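# Stamp three forms, then park the stamp upright on its mat

## Task

Make one complete impression with the self-inking stamp inside the green area of each of the three forms; the stamp only prints with a firm, complete press. A form is ruined by any ink outside its green area or by a print that is smeared or doubled more than a small slip or twist, though the other forms still count. Afterwards the stamp must stand upright with its entire foot on its mat. At the end, every clipboard must lie flat and face up, and the mat must lie flat, each on one of the four tops beside the arms, fully inside that top's edge and resting on nothing else. All other objects must stay standing.

## Robot and tools

ROBOTS. Three identical i2rt Big YAM arms, arm1, arm2 and arm3. Each has six revolute joints, a two-finger gripper and a wrist camera that sits on top of the hand and looks toward the fingertips. Reach is about 1.0 m from the joint1 axis. The calibrated foot (base_link) poses in the scene frame, in metres with quaternion w,x,y,z, are: arm1 (-0.327, -1.129, 0.814; 0.073, 0, 0, 0.997); arm2 (-0.108, 0.037, 0.895; 0.164, 0.004, 0.003, 0.986); arm3 (0.440, 1.105, 0.838; 0.247, -0.003, -0.006, 0.969). Each foot faces along its own +x. The fixed cameras are room_a and room_b, and the wrist cameras are arm1_cam_wrist, arm2_cam_wrist and arm3_cam_wrist. All images are 896x504 pixels.

FRAMES. There is one scene frame: its origin is on the floor and +z points up. The "hand" point lies between the finger pads, roughly 1 cm behind the tips. The fingers point along the hand's +z, and they open and close along its y. hand_target is where the hand would be at the joint targets currently held. Printed hand positions can be off, more so at long reach.

move. Keys arm1, arm2 and arm3 each hold that arm's own part of one action. A robot left out gets nothing new. Each part can contain:
- joints: absolute targets keyed by name. joint1_rad ranges from -2.879 to 2.879 and turns the arm about its foot, with positive counter-clockwise from above. joint2_rad ranges from 0 to 3.141; it is the shoulder, with 0 meaning the upper arm points back, and positive lifts it. joint3_rad ranges from 0 to 3.019; it is the elbow, with 0 fully folded, and positive opens it. joint4_rad ranges from -1.692 to 1.57 and pitches the hand, with positive tipping the fingers up. joint5_rad ranges from -1.57 to 1.57 and swings the hand sideways, with positive to the arm's right. joint6_rad ranges from -2.094 to 2.094 and rolls the hand, with positive clockwise when seen from behind. All joint angles are in radians. gripper_m is the fingertip gap in metres, from 0 to 0.093.
- target: a list of seven numbers [x, y, z, qw, qx, qy, qz]. It is an absolute hand pose in the scene frame, with position in metres, in the same form as the hand line. The hand follows a straight path toward it, starting from its current hand_target. When target is used, joints may contain gripper_m only.
- speed: the top path speed in m/s, from 0.002 to 0.5, with 0.25 as the default. It is only allowed together with target. Rotation is capped at twice this value in rad/s.
cameras: a list of camera names, or ["all"]. If omitted or null, all cameras are returned; [] returns none.
All motions start together. Every hand path in one action finishes at the same moment, paced by the slowest, and each path lasts 0.5 to 10 s. No action runs longer than 15 s. Each control step clamps the commanded pose to within 100 mm and 20 degrees of the measured pose. The hand lags behind, can drift off the path, can overshoot the speed (worst near full stretch), and often stops a centimetre or more away from the target. Paths do not avoid objects or other arms. A move with no action just reports full state, including the scene number.

RESULTS. The move line lists each arm that got a motion, with done or its worst status. joint_status and hand_status describe how each motion ended. off_target: the motion came to rest short and may still be pushing. time_out: each joint keeps a nearby target and goes on pushing; to relieve it, send the reported position. not_followed, "joint command not followed" and "pose unreachable": a safety check blocked the targets, and the arm may keep trying until given new ones. A gripper command still runs in that case. on_its_own lists things the arm did without being commanded, and "held at" there is a target, not a reading. If a robot is listed "as last shown", it was not in this action; its status says "not commanded" and its other omitted lines are repeats. Joint velocities are in rad/s (gripper in m/s), and "within noise" means the arm is still. Joint torques are in N m, with positive toward a larger angle; they include the arm's own weight, and numbers 3 and 4 wrap past ±28. The pictures line gives the order of the images, which can be slightly older than the state.

GRIPPER. Closing on nothing reads 0.000 to 0.003. When holding something hard at full force, the reading is up to 0.005 below the true width, or slightly above on some grippers. Full force starts about 0.005 below the width read at first contact. A target just below that reading gives a light hold. To release, command well above the reading.

wait: seconds from 0 to 10, plus cameras as in move. It sends nothing new and returns the state.
zoom_image: camera (any of the five) and region [x0, y0, x1, y1] in that camera's pixels, with the origin at the top-left and at most 504x504. It only works on a camera included in the latest images.
read_manual: section "licences", which gives licence text only.
finished_scene: scene is the current scene's number. Calling it ends the scene for good, so the goal must already hold without the robots.

ORDER AND RULES. An unknown key makes a call invalid. Out-of-range values are refused. If a move or wait is refused, or a stop happens, the later move, wait and finished_scene calls in that reply are skipped.

AVOID. Do not squeeze two robots together, hit one arm with another, or close a gripper on another arm's fingers; the self-collision check can react too late. Do not push objects off the work area or onto the floor. Avoid dropping things, releasing them while moving, slamming, or pushing hard, because the arms do not stop when they make contact. Loose objects may occasionally get nudged. Long holds, arms stretched out, or pushing against something unreachable heat the motors. A MOTOR HOT line appears at 85 °C. At 100 °C an OVER-TEMPERATURE FAULT drops that arm for 30 to 60 s or longer, and afterwards its targets read limit_stop_at_motor_heat and must be sent again. Smooth, low-effort motion is preferred.

Each tool is called after ">>>" by a JSON object that holds its "method" and its "body", one argument or row to a line.

## Session

>>> {"method": "move", "body": {

}}

Scene clock: 0.00 s.
Joint torques (N m): no reading
Heat: arm1: hottest joint1_rad 43 °C; arm2: hottest joint4_rad 40 °C; arm3: hottest joint2_rad 42 °C.
Joint velocities: within noise
arm1.joint_positions: joint1_rad=-0.654 joint2_rad=+0.628 joint3_rad=+1.546 joint4_rad=-1.186 joint5_rad=+0.049 joint6_rad=-0.172 gripper_m=+0.09396
arm1.joint_status: not commanded
arm1.hand: x=-0.4774 y=-0.9614 z=+1.4599 quat_wxyz=(-0.300, +0.752, -0.260, -0.527) (m; scene frame)
arm1.hand_target: x=-0.4740 y=-0.9649 z=+1.4692 quat_wxyz=(-0.304, +0.745, -0.258, -0.535) (m; scene frame)
arm1.hand_status: not commanded
arm2.joint_positions: joint1_rad=-0.231 joint2_rad=+0.478 joint3_rad=+1.608 joint4_rad=-1.414 joint5_rad=+0.279 joint6_rad=-0.594 gripper_m=+0.09396
arm2.joint_status: not commanded
arm2.hand: x=-0.1694 y=+0.1390 z=+1.5383 quat_wxyz=(-0.415, +0.792, -0.073, -0.441) (m; scene frame)
arm2.hand_target: x=-0.1649 y=+0.1362 z=+1.5436 quat_wxyz=(-0.418, +0.787, -0.074, -0.447) (m; scene frame)
arm2.hand_status: not commanded
arm3.joint_positions: joint1_rad=-0.370 joint2_rad=+0.528 joint3_rad=+1.704 joint4_rad=-1.189 joint5_rad=-0.161 joint6_rad=-0.702 gripper_m=+0.09396
arm3.joint_status: not commanded
arm3.hand: x=+0.3359 y=+1.1715 z=+1.5677 quat_wxyz=(-0.458, +0.711, +0.002, -0.533) (m; scene frame)
arm3.hand_target: x=+0.3398 y=+1.1667 z=+1.5740 quat_wxyz=(-0.464, +0.705, +0.003, -0.537) (m; scene frame)
arm3.hand_status: not commanded
pictures: arm1_cam_wrist, arm2_cam_wrist, arm3_cam_wrist, room_a, room_b

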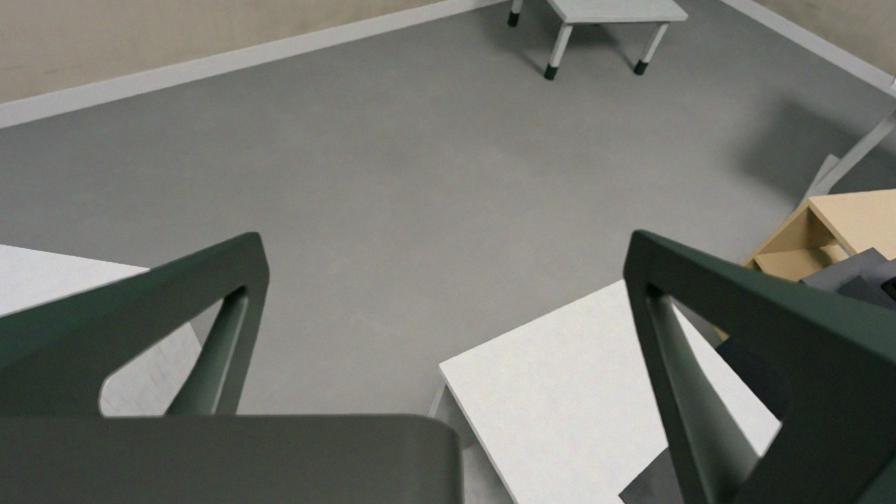

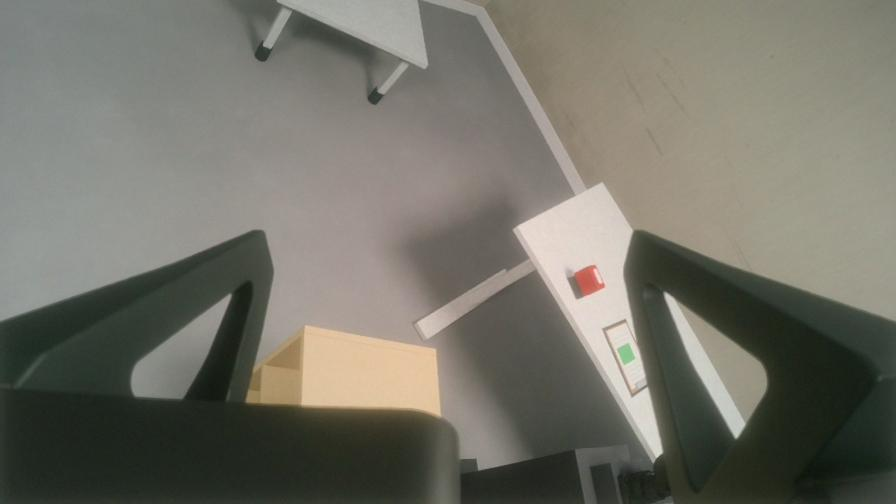

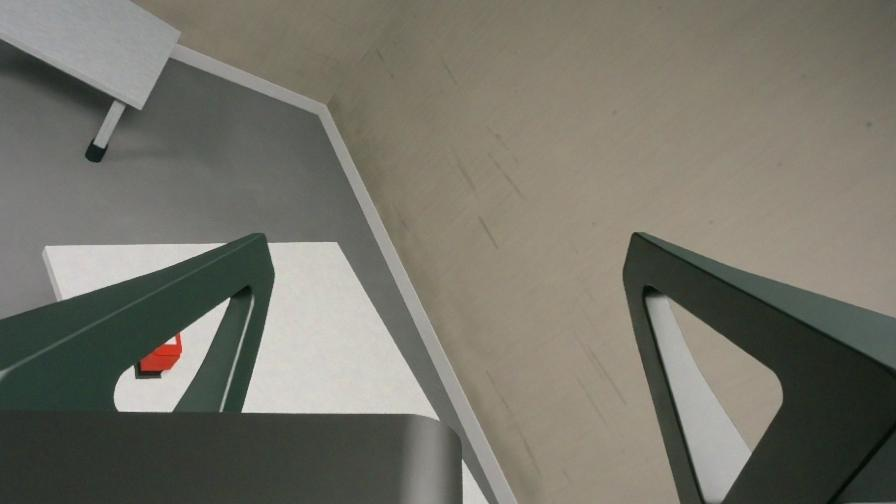

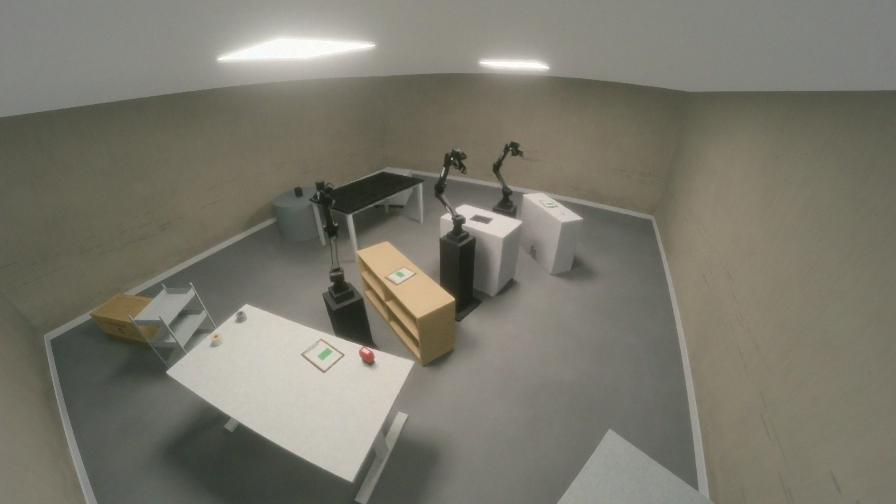

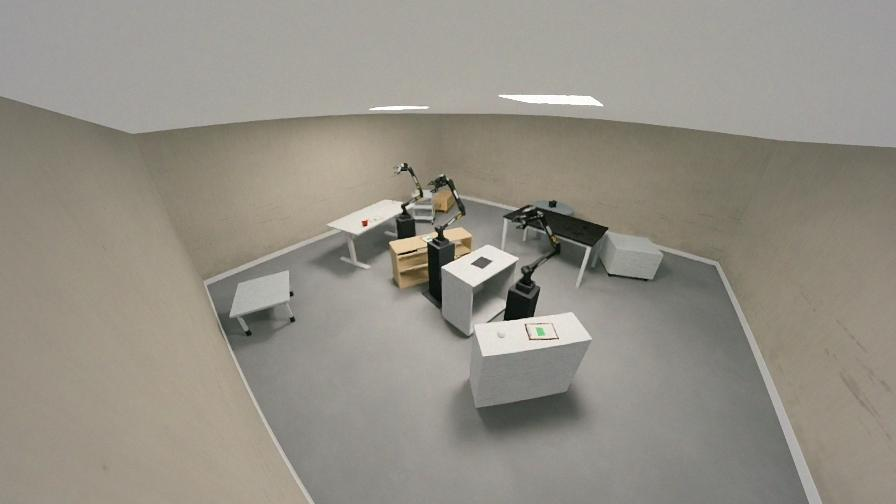

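>>> {"method": "zoom_image", "body": {
  "camera": "room_a",
  "region": [160, 220, 480, 400]
}}

>>> {"method": "zoom_image", "body": {
  "camera": "room_a",
  "region": [400, 130, 600, 300]
}}

>>> {"method": "zoom_image", "body": {
  "camera": "room_b",
  "region": [310, 150, 610, 350]
}}

>>> {"method": "zoom_image", "body": {
  "camera": "room_b",
  "region": [430, 230, 630, 410]
}}

>>> {"method": "zoom_image", "body": {
  "camera": "arm2_cam_wrist",
  "region": [400, 160, 800, 460]
}}

>>> {"method": "zoom_image", "body": {
  "camera": "arm3_cam_wrist",
  "region": [0, 200, 500, 504]
}}

Scaled by 1.575 from the camera's 896x504 image, which has a finer 1280x720 frame.

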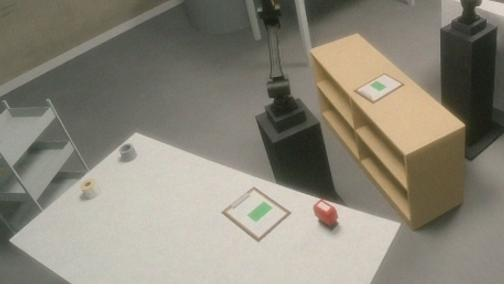

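Scaled by 2.520 from the camera's 896x504 image, which has a finer 1280x720 frame.

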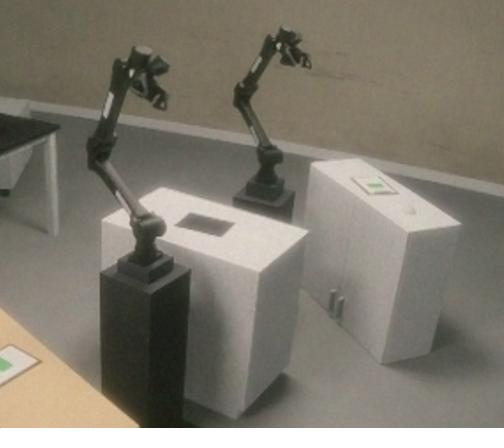

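Scaled by 1.680 from the camera's 896x504 image, which has a finer 1280x720 frame.

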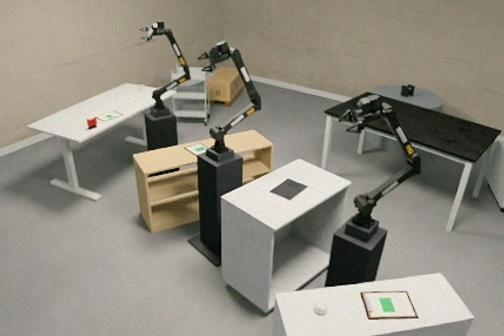

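Scaled by 2.520 from the camera's 896x504 image, which has a finer 1280x720 frame.

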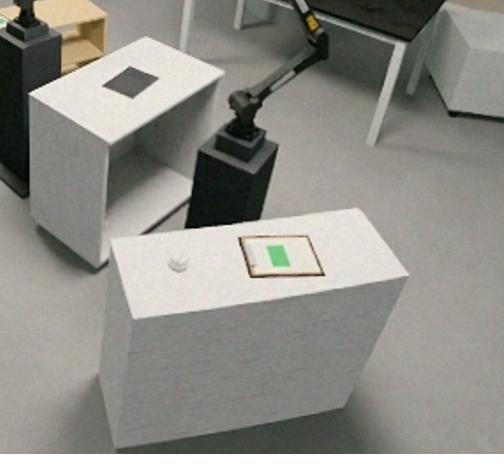

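Scaled by 1.260 from the camera's 896x504 image, which has a finer 1280x720 frame.

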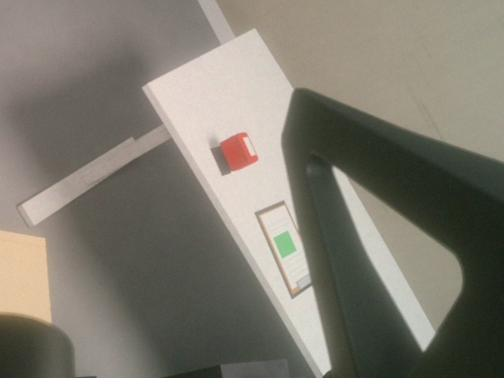

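Scaled by 1.008 from the camera's 896x504 image, which has a finer 1280x720 frame.

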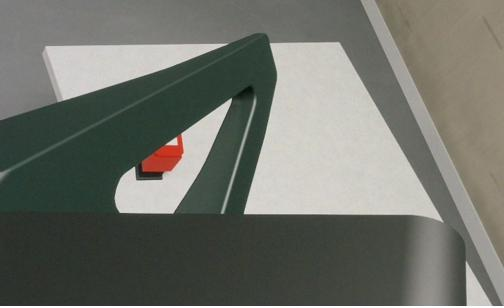

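>>> {"method": "move", "body": {
  "arm1": {"joints":{"joint1_rad":0.8,"joint2_rad":0.8,"joint3_rad":1.2,"joint4_rad":-1.65,"joint5_rad":0,"joint6_rad":0}},
  "arm2": {"joints":{"joint1_rad":-1.2,"joint2_rad":0.8,"joint3_rad":1.2,"joint4_rad":-1.65,"joint5_rad":0,"joint6_rad":0}},
  "arm3": {"joints":{"joint1_rad":-0.4,"joint2_rad":0.8,"joint3_rad":1.2,"joint4_rad":-1.65,"joint5_rad":0,"joint6_rad":0}}
}}

Scene clock: 3.33 s.
Joint torques (N m): arm1=[-0.44 0.09 13 0.01 -0.04 -0.03] | arm2=[-0.26 -1.49 8.13 0.49 -0.14 0.13] | arm3=[-1.32 -2.02 8.66 0.21 0.12 0.13]
Heat: arm1: hottest joint1_rad 43 °C; arm2: hottest joint4_rad 40 °C; arm3: hottest joint2_rad 42 °C.
move: arm1 done; arm2 done; arm3 done
Joint velocities: within noise
arm1.joint_positions: joint1_rad=+0.790 joint2_rad=+0.802 joint3_rad=+1.185 joint4_rad=-1.629 joint5_rad=+0.001 joint6_rad=-0.011 gripper_m=+0.09397
arm1.joint_status: all done
arm1.hand: x=-0.5198 y=-1.2720 z=+1.1736 quat_wxyz=(+0.050, +0.935, +0.317, -0.154) (m; scene frame)
arm1.hand_target: x=-0.5153 y=-1.2721 z=+1.1790 quat_wxyz=(+0.052, +0.935, +0.317, -0.152) (m; scene frame)
arm1.hand_status: not commanded
arm2.joint_positions: joint1_rad=-1.190 joint2_rad=+0.791 joint3_rad=+1.194 joint4_rad=-1.632 joint5_rad=+0.015 joint6_rad=-0.018 gripper_m=+0.09396
arm2.joint_status: all done
arm2.hand: x=-0.1142 y=+0.2766 z=+1.2594 quat_wxyz=(-0.118, +0.719, -0.674, -0.119) (m; scene frame)
arm2.hand_target: x=-0.1123 y=+0.2752 z=+1.2587 quat_wxyz=(-0.110, +0.711, -0.685, -0.114) (m; scene frame)
arm2.hand_status: not commanded
arm3.joint_positions: joint1_rad=-0.390 joint2_rad=+0.800 joint3_rad=+1.207 joint4_rad=-1.636 joint5_rad=-0.003 joint6_rad=-0.021 gripper_m=+0.09395
arm3.joint_status: all done
arm3.hand: x=+0.2855 y=+1.2878 z=+1.2080 quat_wxyz=(-0.080, +0.894, -0.413, -0.152) (m; scene frame)
arm3.hand_target: x=+0.2901 y=+1.2871 z=+1.2040 quat_wxyz=(-0.076, +0.889, -0.428, -0.143) (m; scene frame)
arm3.hand_status: not commanded
pictures: arm1_cam_wrist, arm2_cam_wrist, arm3_cam_wrist, room_a, room_b

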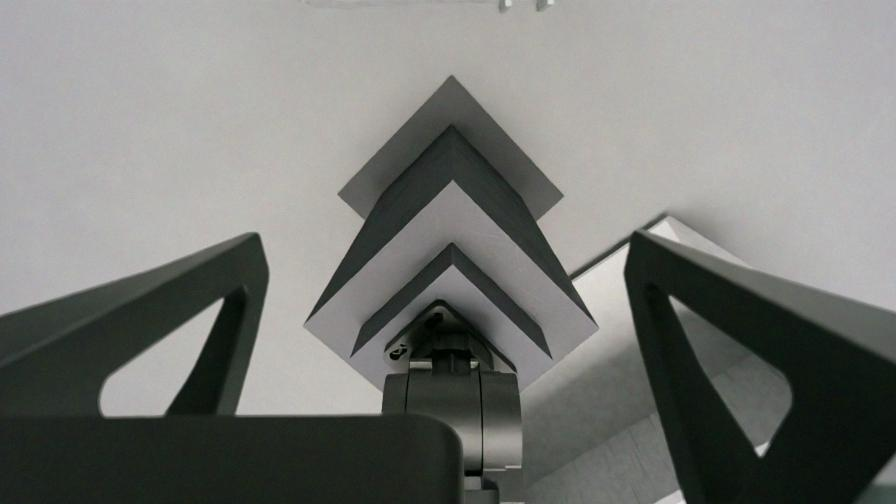

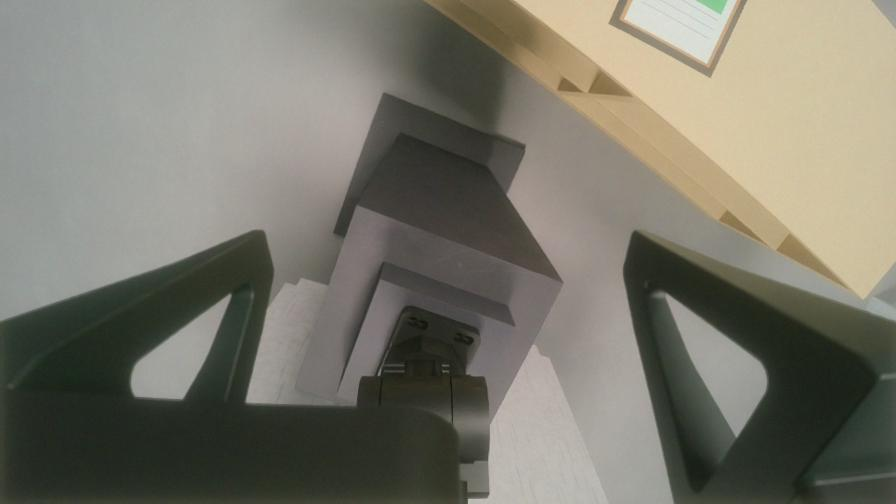

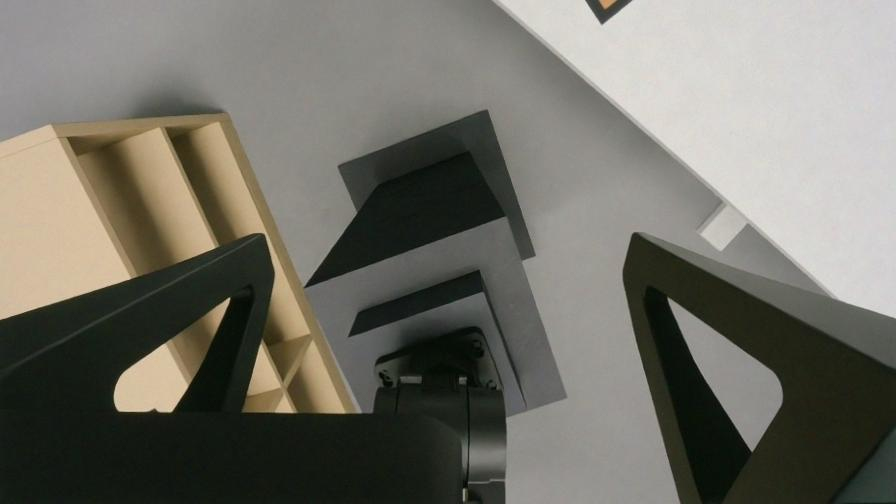

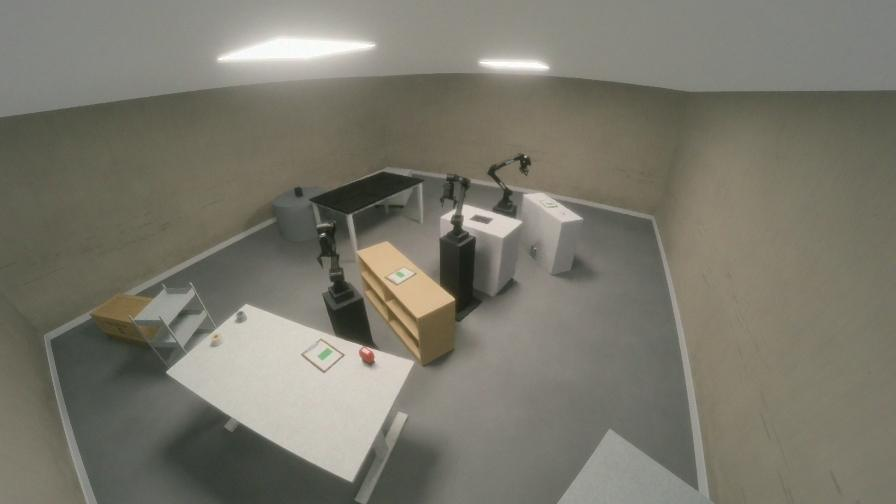

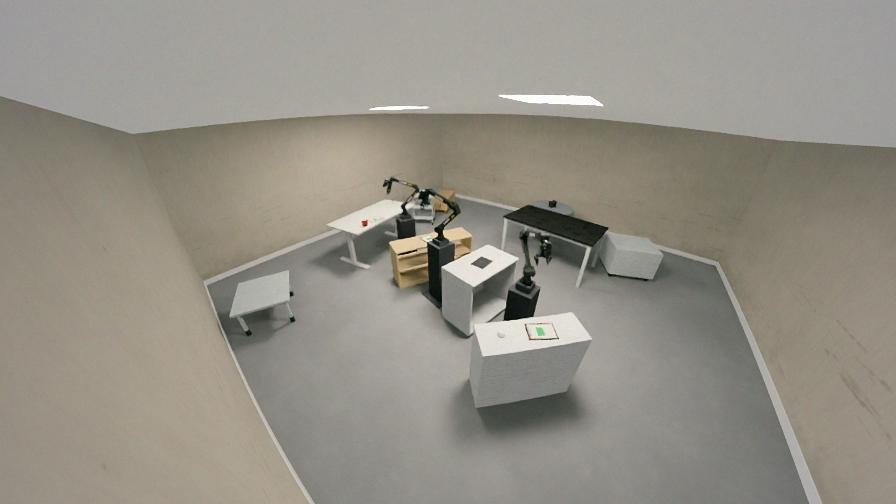

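>>> {"method": "move", "body": {
  "arm1": {"joints":{"joint1_rad":0.8,"joint2_rad":0.9,"joint3_rad":1.3,"joint4_rad":-1.2,"joint5_rad":0,"joint6_rad":0}},
  "arm2": {"joints":{"joint1_rad":-1.75,"joint2_rad":0.9,"joint3_rad":1.3,"joint4_rad":-1.2,"joint5_rad":0,"joint6_rad":0}},
  "arm3": {"joints":{"joint1_rad":-0.75,"joint2_rad":0.9,"joint3_rad":1.3,"joint4_rad":-1.2,"joint5_rad":0,"joint6_rad":0}}
}}

Scene clock: 4.90 s.
Joint torques (N m): arm1=[-0.38 -1.9 16.91 2.21 -0.01 -0.03] | arm2=[-0.38 -5.42 11.33 2.7 -0.1 0.08] | arm3=[-1.32 -5.01 14.95 2.41 -0.02 0.11]
Heat: arm1: hottest joint1_rad 43 °C; arm2: hottest joint4_rad 40 °C; arm3: hottest joint2_rad 42 °C.
move: arm1 done; arm2 done; arm3 done
Joint velocities: within noise
arm1.joint_positions: joint1_rad=+0.790 joint2_rad=+0.898 joint3_rad=+1.251 joint4_rad=-1.226 joint5_rad=+0.001 joint6_rad=-0.009 gripper_m=+0.09397
arm1.joint_status: all done
arm1.hand: x=-0.6121 y=-1.3412 z=+1.2266 quat_wxyz=(+0.106, +0.890, +0.301, -0.325) (m; scene frame)
arm1.hand_target: x=-0.6157 y=-1.3487 z=+1.2556 quat_wxyz=(+0.121, +0.878, +0.297, -0.356) (m; scene frame)
arm1.hand_status: not commanded
arm2.joint_positions: joint1_rad=-1.739 joint2_rad=+0.903 joint3_rad=+1.254 joint4_rad=-1.224 joint5_rad=+0.006 joint6_rad=-0.007 gripper_m=+0.09396
arm2.joint_status: all done
arm2.hand: x=+0.0674 y=+0.3527 z=+1.3046 quat_wxyz=(-0.291, +0.482, -0.808, -0.172) (m; scene frame)
arm2.hand_target: x=+0.0730 y=+0.3559 z=+1.3331 quat_wxyz=(-0.318, +0.465, -0.803, -0.192) (m; scene frame)
arm2.hand_status: not commanded
arm3.joint_positions: joint1_rad=-0.741 joint2_rad=+0.907 joint3_rad=+1.236 joint4_rad=-1.223 joint5_rad=+0.004 joint6_rad=-0.014 gripper_m=+0.09396
arm3.joint_status: all done
arm3.hand: x=+0.3216 y=+1.4397 z=+1.2433 quat_wxyz=(-0.203, +0.771, -0.541, -0.267) (m; scene frame)
arm3.hand_target: x=+0.3229 y=+1.4454 z=+1.2824 quat_wxyz=(-0.227, +0.750, -0.542, -0.303) (m; scene frame)
arm3.hand_status: not commanded
pictures: arm1_cam_wrist, arm2_cam_wrist, arm3_cam_wrist, room_a, room_b

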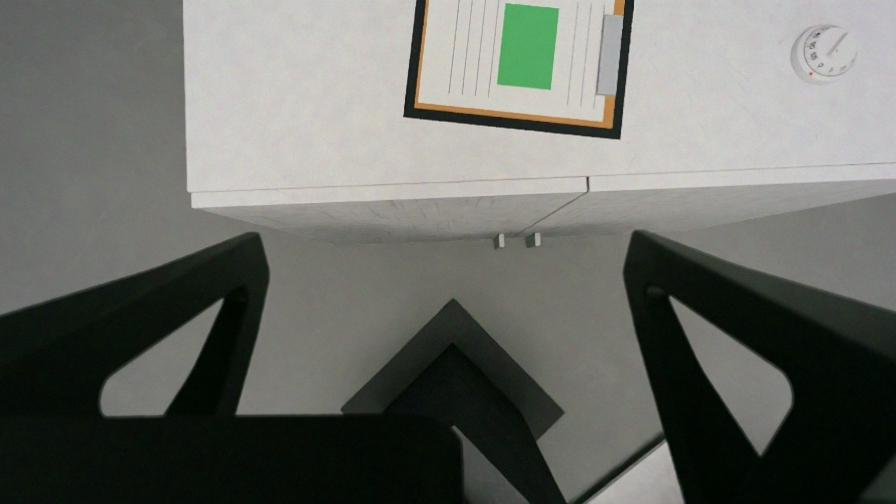

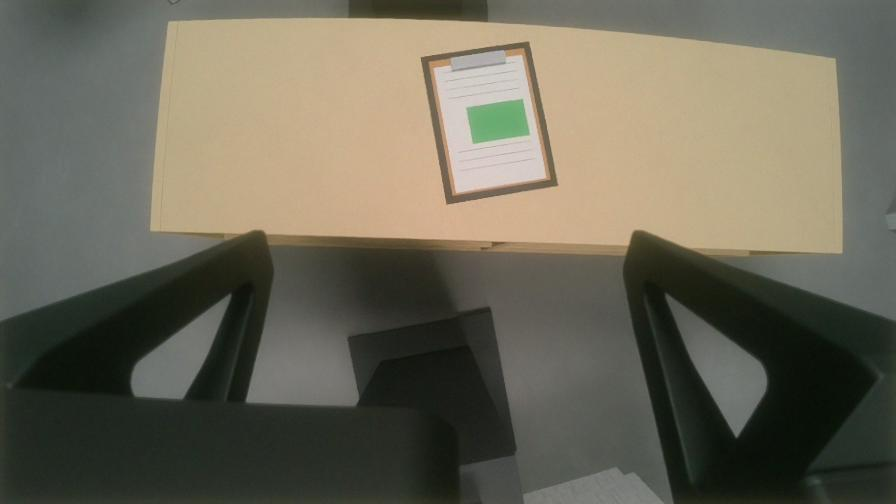

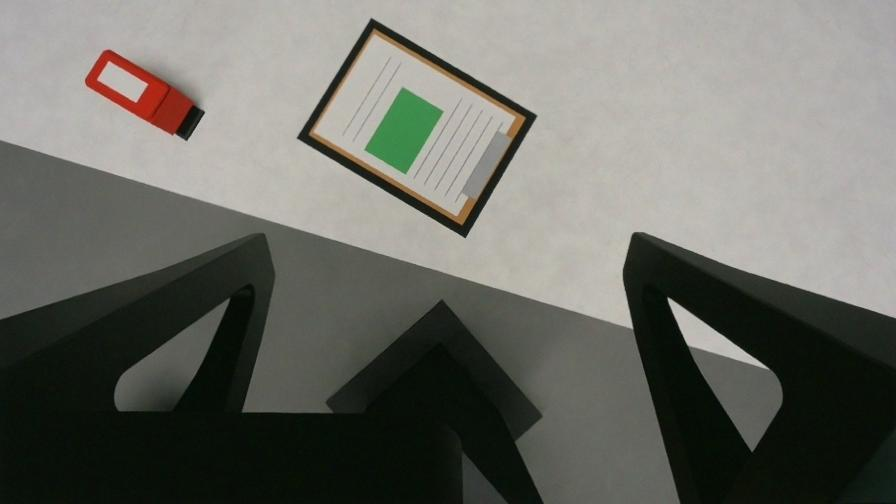

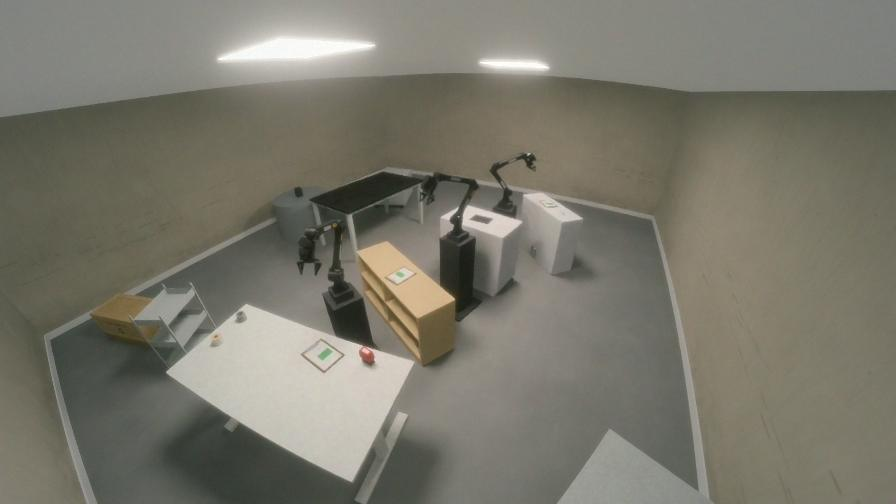

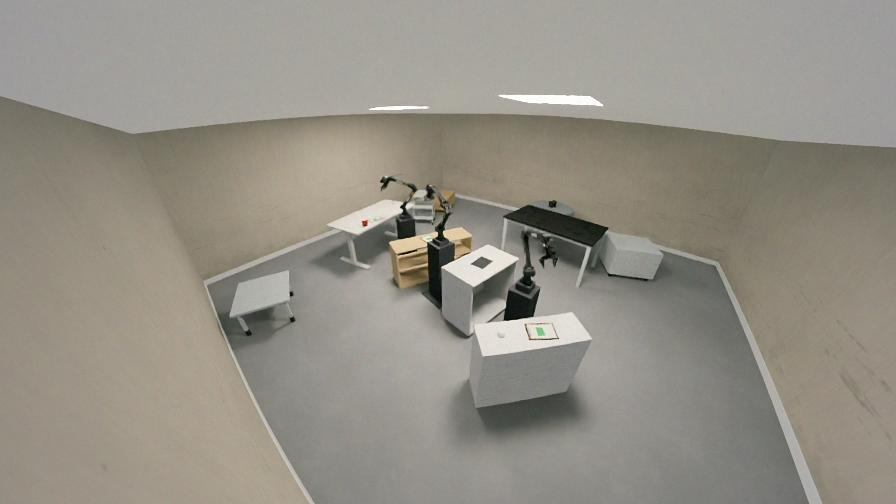

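>>> {"method": "zoom_image", "body": {
  "camera": "arm3_cam_wrist",
  "region": [60, 20, 240, 170]
}}

>>> {"method": "zoom_image", "body": {
  "camera": "room_a",
  "region": [290, 320, 410, 390]
}}

>>> {"method": "zoom_image", "body": {
  "camera": "arm3_cam_wrist",
  "region": [280, 0, 560, 250]
}}

Scaled by 2.800 from the camera's 896x504 image, which has a finer 1280x720 frame.

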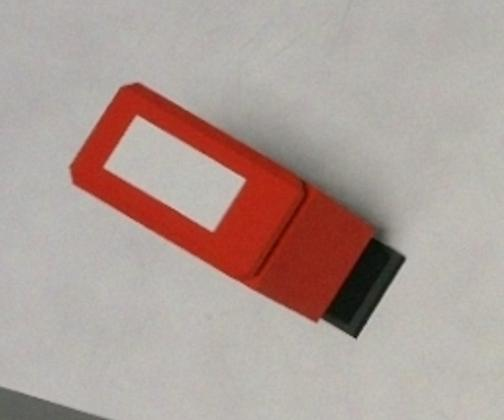

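Scaled by 4.200 from the camera's 896x504 image, which has a finer 1280x720 frame.

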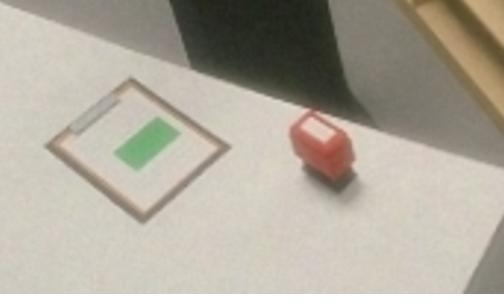

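Scaled by 1.800 from the camera's 896x504 image, which has a finer 1280x720 frame.

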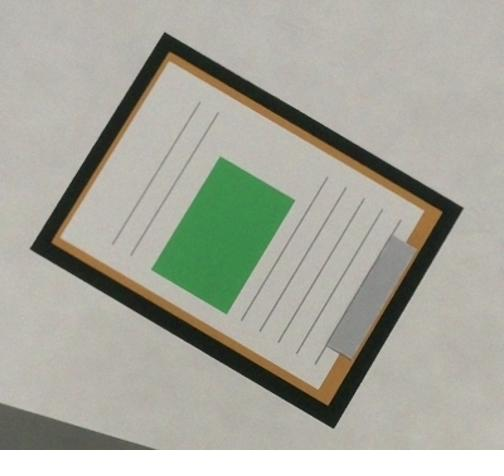

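>>> {"method": "move", "body": {
  "arm3": {"joints":{"joint1_rad":-0.17,"joint2_rad":1.647,"joint3_rad":1.82,"joint4_rad":-1.037}},
  "cameras": ["arm3_cam_wrist"]
}}

Scene clock: 8.40 s.
Joint torques (N m): arm1=[-0.5 -1.96 16.91 2.22 0 -0.04] | arm2=[-0.91 -5.19 11.43 2.76 -0.19 0.08] | arm3=[-1.14 -16.97 15.28 1.81 -0.06 0.11]
Heat: arm1: hottest joint1_rad 43 °C; arm2: hottest joint3_rad 40 °C; arm3: hottest joint2_rad 42 °C.
move: arm3 done
Joint velocities: within noise
arm1, arm2: as last shown
arm1.hand_target: x=-0.6157 y=-1.3487 z=+1.2555 quat_wxyz=(+0.121, +0.878, +0.297, -0.356) (m; scene frame)
arm2.hand: x=+0.0675 y=+0.3526 z=+1.3046 quat_wxyz=(-0.291, +0.482, -0.808, -0.172) (m; scene frame)
arm2.hand_target: x=+0.0730 y=+0.3559 z=+1.3330 quat_wxyz=(-0.318, +0.465, -0.803, -0.192) (m; scene frame)
arm3.joint_positions: joint1_rad=-0.162 joint2_rad=+1.646 joint3_rad=+1.757 joint4_rad=-1.048 joint5_rad=+0.000 joint6_rad=-0.019 gripper_m=+0.09396
arm3.joint_status: all done
arm3.hand: x=-0.0705 y=+1.4972 z=+1.1854 quat_wxyz=(-0.110, +0.902, -0.298, -0.292) (m; scene frame)
arm3.hand_target: x=-0.0763 y=+1.5079 z=+1.2194 quat_wxyz=(-0.119, +0.887, -0.306, -0.324) (m; scene frame)
arm3.hand_status: not commanded
pictures: arm3_cam_wrist

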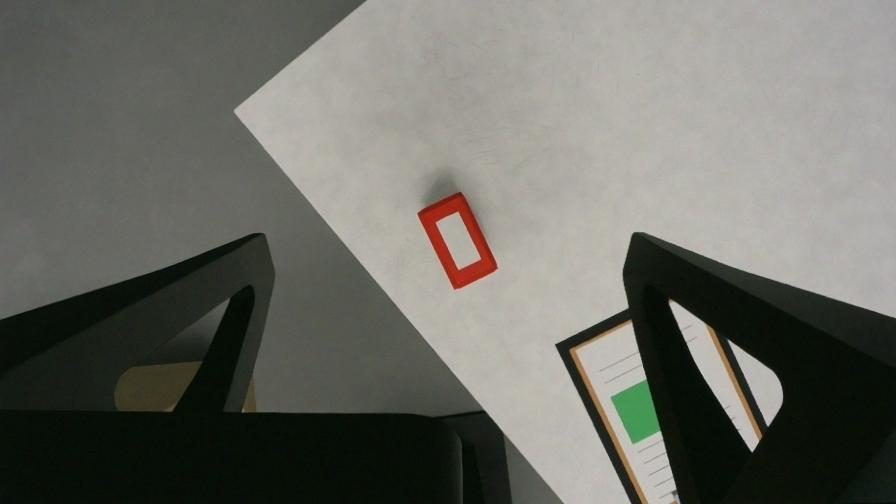

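>>> {"method": "move", "body": {
  "arm3": {"target":[-0.0595,1.511,0.95,0,0.9944,-0.1054,0],"speed":0.25},
  "cameras": ["arm3_cam_wrist"]
}}

Scene clock: 12.30 s.
Joint torques (N m): arm1=[-0.44 -1.96 16.92 2.21 0 -0.03] | arm2=[-0.44 -5.3 11.47 2.58 -0.13 0.07] | arm3=[-1.2 -20.19 13.57 -0.76 0.08 -0.25]
Heat: arm1: hottest joint1_rad 43 °C; arm2: hottest joint3_rad 40 °C; arm3: hottest joint2_rad 42 °C.
move: arm3 off_target
Joint velocities: within noise
arm1.joint_positions: joint1_rad=+0.790 joint2_rad=+0.898 joint3_rad=+1.251 joint4_rad=-1.226 joint5_rad=+0.003 joint6_rad=-0.009 gripper_m=+0.09397
arm1.joint_status: not commanded
arm1.hand: x=-0.6123 y=-1.3410 z=+1.2266 quat_wxyz=(+0.106, +0.890, +0.301, -0.325) (m; scene frame)
arm1.hand_target: x=-0.6159 y=-1.3485 z=+1.2555 quat_wxyz=(+0.120, +0.878, +0.297, -0.356) (m; scene frame)
arm1.hand_status: not commanded
arm2.joint_positions: joint1_rad=-1.739 joint2_rad=+0.903 joint3_rad=+1.254 joint4_rad=-1.224 joint5_rad=+0.004 joint6_rad=-0.007 gripper_m=+0.09396
arm2.joint_status: not commanded
arm2.hand: x=+0.0672 y=+0.3528 z=+1.3046 quat_wxyz=(-0.290, +0.482, -0.808, -0.173) (m; scene frame)
arm2.hand_target: x=+0.0728 y=+0.3560 z=+1.3330 quat_wxyz=(-0.318, +0.465, -0.803, -0.192) (m; scene frame)
arm2.hand_status: not commanded
arm3.joint_positions: joint1_rad=-0.183 joint2_rad=+2.065 joint3_rad=+1.839 joint4_rad=-1.373 joint5_rad=-0.010 joint6_rad=-0.442 gripper_m=+0.09396
arm3.joint_status: not commanded
arm3.hand: x=-0.0475 y=+1.4987 z=+0.9385 quat_wxyz=(+0.006, +0.993, -0.120, +0.013) (m; scene frame)
arm3.hand_target: x=-0.0573 y=+1.5120 z=+0.9513 quat_wxyz=(-0.004, +0.994, -0.112, +0.001) (m; scene frame)
arm3.hand_status: off_target (0.021 m and 2.4 deg from the pose sent, 0.236 m and 43.5 deg at the start)
pictures: arm3_cam_wrist

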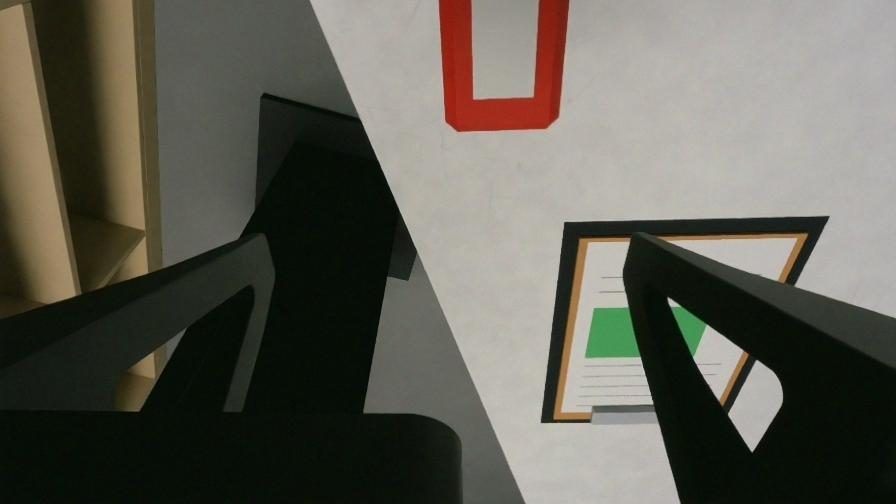

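>>> {"method": "move", "body": {
  "arm3": {"target":[-0.073,1.529,0.905,-0.005,0.9944,-0.1054,-0.013],"speed":0.2},
  "cameras": ["arm3_cam_wrist"]
}}

Scene clock: 13.90 s.
Joint torques (N m): arm1=[-0.38 -2.02 16.92 2.22 -0.01 -0.04] | arm2=[-0.56 -5.07 11.52 2.59 -0.13 0.08] | arm3=[-1.61 -21.3 13.27 0.5 -0.3 -0.25]
Heat: arm1: hottest joint1_rad 43 °C; arm2: hottest joint3_rad 41 °C; arm3: hottest joint2_rad 43 °C.
move: arm3 off_target
Joint velocities: within noise
arm1, arm2: as last shown
arm3.joint_positions: joint1_rad=-0.186 joint2_rad=+2.142 joint3_rad=+1.841 joint4_rad=-1.303 joint5_rad=-0.014 joint6_rad=-0.462 gripper_m=+0.09396
arm3.joint_status: not commanded
arm3.hand: x=-0.0574 y=+1.5087 z=+0.8917 quat_wxyz=(+0.009, +0.994, -0.112, +0.014) (m; scene frame)
arm3.hand_target: x=-0.0716 y=+1.5281 z=+0.9055 quat_wxyz=(-0.005, +0.994, -0.106, -0.013) (m; scene frame)
arm3.hand_status: off_target (0.029 m and 3.5 deg from the pose sent, 0.052 m and 3.7 deg at the start)
pictures: arm3_cam_wrist

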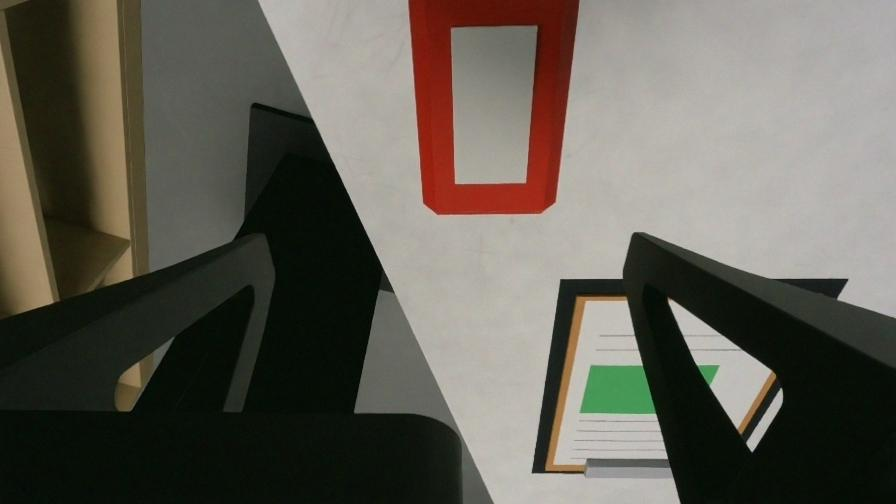

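>>> {"method": "move", "body": {
  "arm3": {"target":[-0.078,1.546,0.875,-0.012,0.9941,-0.1054,-0.027],"speed":0.2},
  "cameras": ["arm3_cam_wrist"]
}}

Scene clock: 15.33 s.
Joint torques (N m): arm1=[-0.44 -1.9 16.94 2.21 0 -0.03] | arm2=[-0.73 -5.07 11.41 2.73 -0.15 0.11] | arm3=[-1.2 -20.72 13.04 0.59 -0.3 -0.26]
Heat: arm1: hottest joint1_rad 43 °C; arm2: hottest joint3_rad 41 °C; arm3: hottest joint2_rad 43 °C.
move: arm3 off_target
Joint velocities: within noise
arm1, arm2: as last shown
arm3.joint_positions: joint1_rad=-0.204 joint2_rad=+2.180 joint3_rad=+1.841 joint4_rad=-1.223 joint5_rad=-0.020 joint6_rad=-0.478 gripper_m=+0.09396
arm3.joint_status: not commanded
arm3.hand: x=-0.0630 y=+1.5273 z=+0.8672 quat_wxyz=(+0.001, +0.994, -0.113, -0.005) (m; scene frame)
arm3.hand_target: x=-0.0772 y=+1.5450 z=+0.8756 quat_wxyz=(-0.012, +0.994, -0.105, -0.028) (m; scene frame)
arm3.hand_status: off_target (0.025 m and 3.0 deg from the pose sent, 0.046 m and 5.3 deg at the start)
pictures: arm3_cam_wrist

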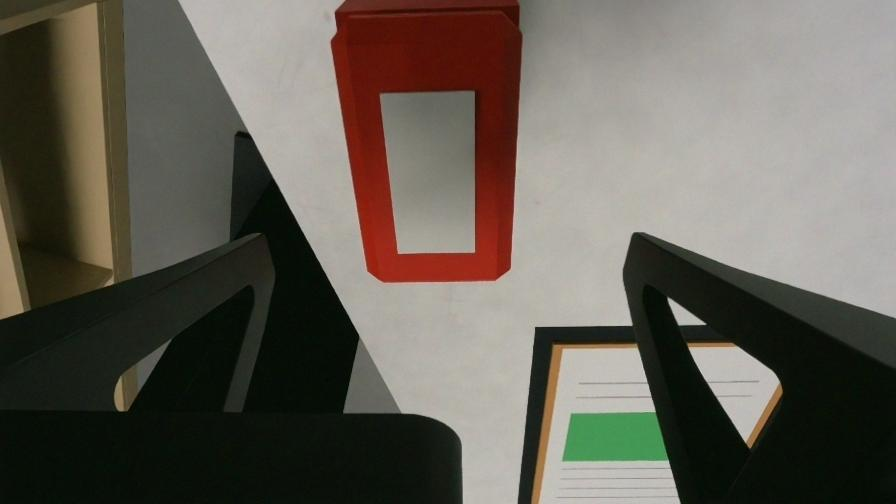

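>>> {"method": "move", "body": {
  "arm3": {"target":[-0.079,1.543,0.797,-0.012,0.994,-0.105,-0.024],"speed":0.15},
  "cameras": ["arm3_cam_wrist"]
}}

Scene clock: 16.70 s.
Joint torques (N m): arm1=[-0.38 -1.96 16.92 2.21 0 -0.04] | arm2=[-0.15 -5.48 11.34 2.71 -0.14 0.08] | arm3=[-0.97 -21.66 7.92 0.79 -0.12 -0.21]
Heat: arm1: hottest joint1_rad 43 °C; arm2: hottest joint3_rad 41 °C; arm3: hottest joint2_rad 43 °C.
move: arm3 off_target
Joint velocities: within noise
arm1, arm2: as last shown
arm3.joint_positions: joint1_rad=-0.204 joint2_rad=+2.270 joint3_rad=+1.841 joint4_rad=-1.080 joint5_rad=-0.020 joint6_rad=-0.478 gripper_m=+0.09396
arm3.joint_status: not commanded
arm3.hand: x=-0.0804 y=+1.5430 z=+0.8107 quat_wxyz=(-0.014, +0.993, -0.112, -0.028) (m; scene frame)
arm3.hand_target: x=-0.0789 y=+1.5429 z=+0.7971 quat_wxyz=(-0.012, +0.994, -0.105, -0.024) (m; scene frame)
arm3.hand_status: off_target (0.014 m and 0.9 deg from the pose sent, 0.074 m and 2.7 deg at the start)
pictures: arm3_cam_wrist

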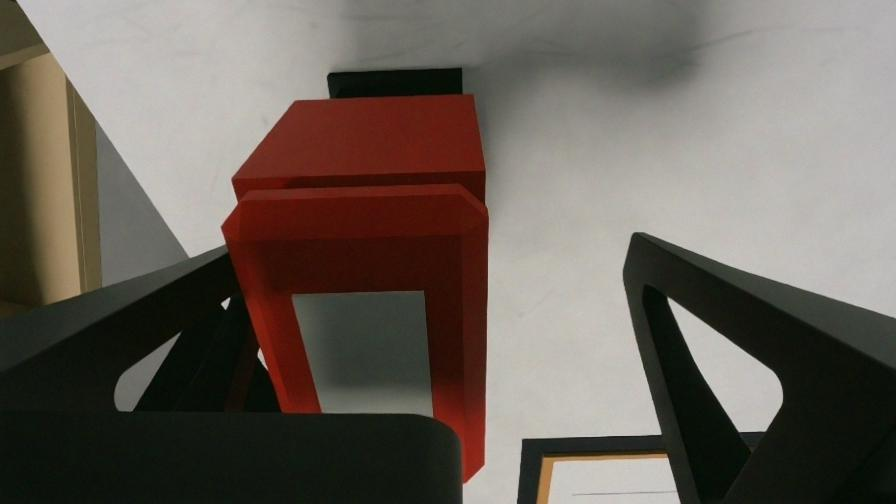

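>>> {"method": "move", "body": {
  "arm3": {"target":[-0.066,1.527,0.785,-0.004,0.994,-0.108,-0.008],"speed":0.1},
  "cameras": ["arm3_cam_wrist"]
}}

Scene clock: 17.83 s.
Joint torques (N m): arm1=[-0.38 -1.9 16.95 2.22 0 -0.03] | arm2=[-0.21 -5.48 11.29 2.88 -0.12 0.09] | arm3=[-0.38 -22.83 6.76 0.58 0.08 -0.1]
Heat: arm1: hottest joint1_rad 43 °C; arm2: hottest joint3_rad 41 °C; arm3: hottest joint2_rad 43 °C.
move: arm3 done
Joint velocities: within noise
arm1, arm2: as last shown
arm3.joint_positions: joint1_rad=-0.204 joint2_rad=+2.270 joint3_rad=+1.792 joint4_rad=-1.070 joint5_rad=-0.019 joint6_rad=-0.478 gripper_m=+0.09396
arm3.joint_status: not commanded
arm3.hand: x=-0.0666 y=+1.5319 z=+0.7934 quat_wxyz=(-0.004, +0.994, -0.112, -0.011) (m; scene frame)
arm3.hand_target: x=-0.0658 y=+1.5270 z=+0.7851 quat_wxyz=(-0.004, +0.994, -0.108, -0.007) (m; scene frame)
arm3.hand_status: done (0.010 m and 0.6 deg from the pose sent, 0.034 m and 2.6 deg at the start)
pictures: arm3_cam_wrist

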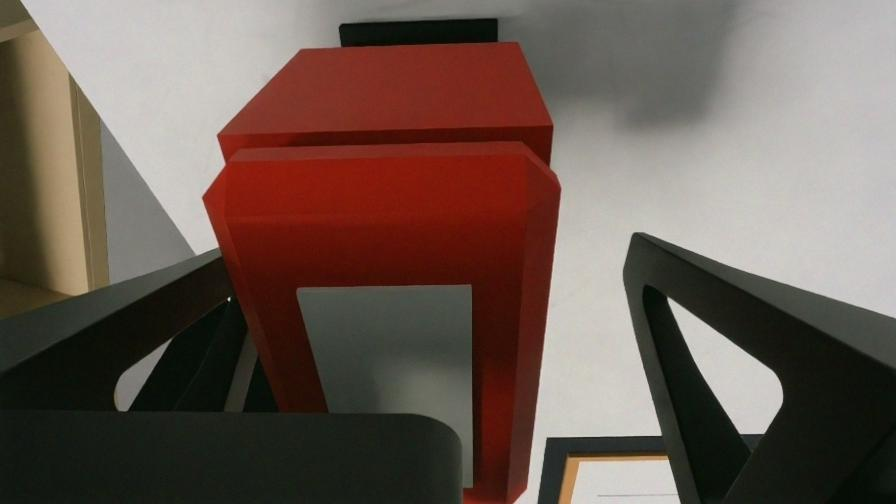

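>>> {"method": "move", "body": {
  "arm3": {"target":[-0.062,1.518,0.781,-0.004,0.994,-0.108,-0.006],"speed":0.1},
  "cameras": ["arm3_cam_wrist"]
}}

Scene clock: 18.93 s.
Joint torques (N m): arm1=[-0.38 -1.96 16.94 2.22 0 -0.04] | arm2=[-0.5 -4.95 11.41 2.76 -0.12 0.11] | arm3=[-0.21 -23.41 6.57 0.64 0.07 -0.05]
Heat: arm1: hottest joint1_rad 43 °C; arm2: hottest joint3_rad 42 °C; arm3: hottest joint2_rad 43 °C.
move: arm3 done
Joint velocities: within noise
arm1, arm2: as last shown
arm3.joint_positions: joint1_rad=-0.201 joint2_rad=+2.270 joint3_rad=+1.754 joint4_rad=-1.048 joint5_rad=-0.017 joint6_rad=-0.478 gripper_m=+0.09396
arm3.joint_status: not commanded
arm3.hand: x=-0.0593 y=+1.5240 z=+0.7808 quat_wxyz=(+0.000, +0.994, -0.111, -0.004) (m; scene frame)
arm3.hand_target: x=-0.0620 y=+1.5181 z=+0.7810 quat_wxyz=(-0.004, +0.994, -0.108, -0.006) (m; scene frame)
arm3.hand_status: done (0.007 m and 0.6 deg from the pose sent, 0.019 m and 0.8 deg at the start)
pictures: arm3_cam_wrist

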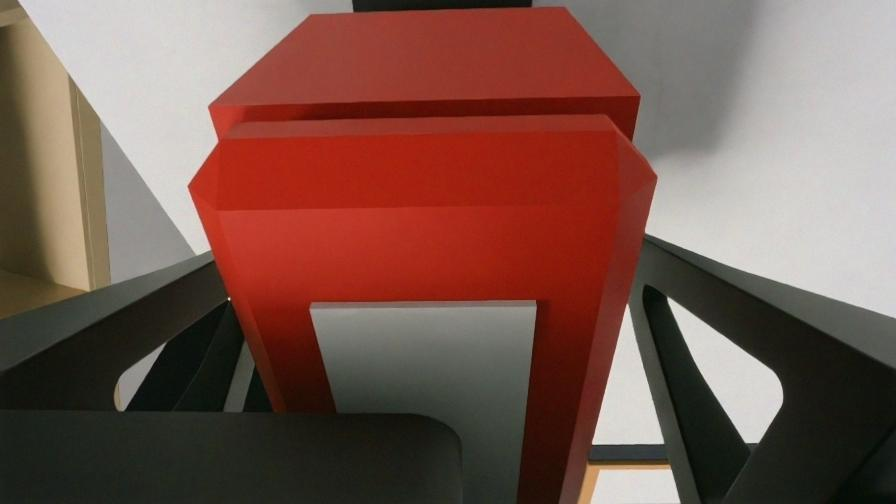

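>>> {"method": "move", "body": {
  "arm3": {"joints":{"gripper_m":0.036}},
  "cameras": ["arm3_cam_wrist"]
}}

Scene clock: 19.73 s.
Joint torques (N m): arm1=[-0.38 -1.9 16.92 2.21 0 -0.03] | arm2=[-0.5 -4.25 11.44 2.62 -0.13 0.07] | arm3=[0.09 -23.3 6.5 0.62 0.04 -0.01]
Heat: arm1: hottest joint3_rad 43 °C; arm2: hottest joint3_rad 42 °C; arm3: hottest joint2_rad 43 °C.
move: arm3 off_target
Joint velocities: within noise
arm1, arm2: as last shown
arm3.joint_positions: joint1_rad=-0.201 joint2_rad=+2.270 joint3_rad=+1.754 joint4_rad=-1.048 joint5_rad=-0.017 joint6_rad=-0.479 gripper_m=+0.04722
arm3.joint_status: gripper_m off_target (ended at +0.04725, target +0.03600)
arm3.hand: x=-0.0594 y=+1.5238 z=+0.7808 quat_wxyz=(+0.000, +0.994, -0.110, -0.004) (m; scene frame)
arm3.hand_target: x=-0.0618 y=+1.5178 z=+0.7809 quat_wxyz=(-0.004, +0.994, -0.107, -0.006) (m; scene frame)
arm3.hand_status: not commanded
pictures: arm3_cam_wrist

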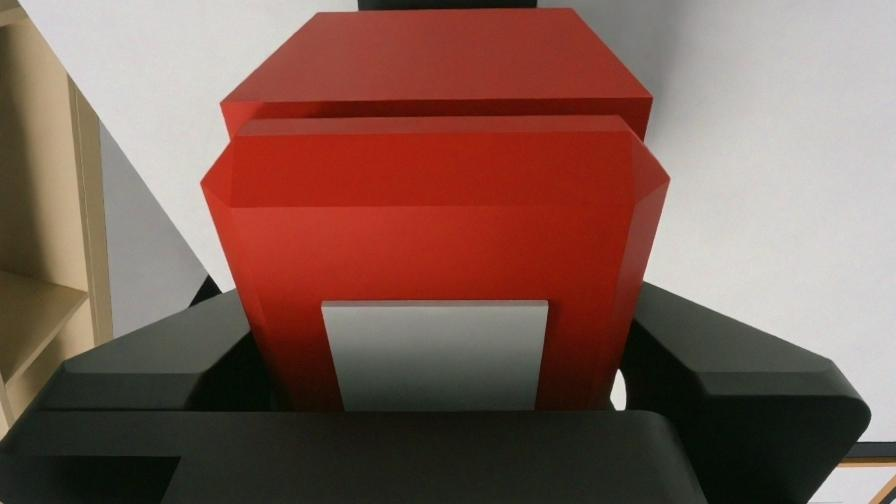

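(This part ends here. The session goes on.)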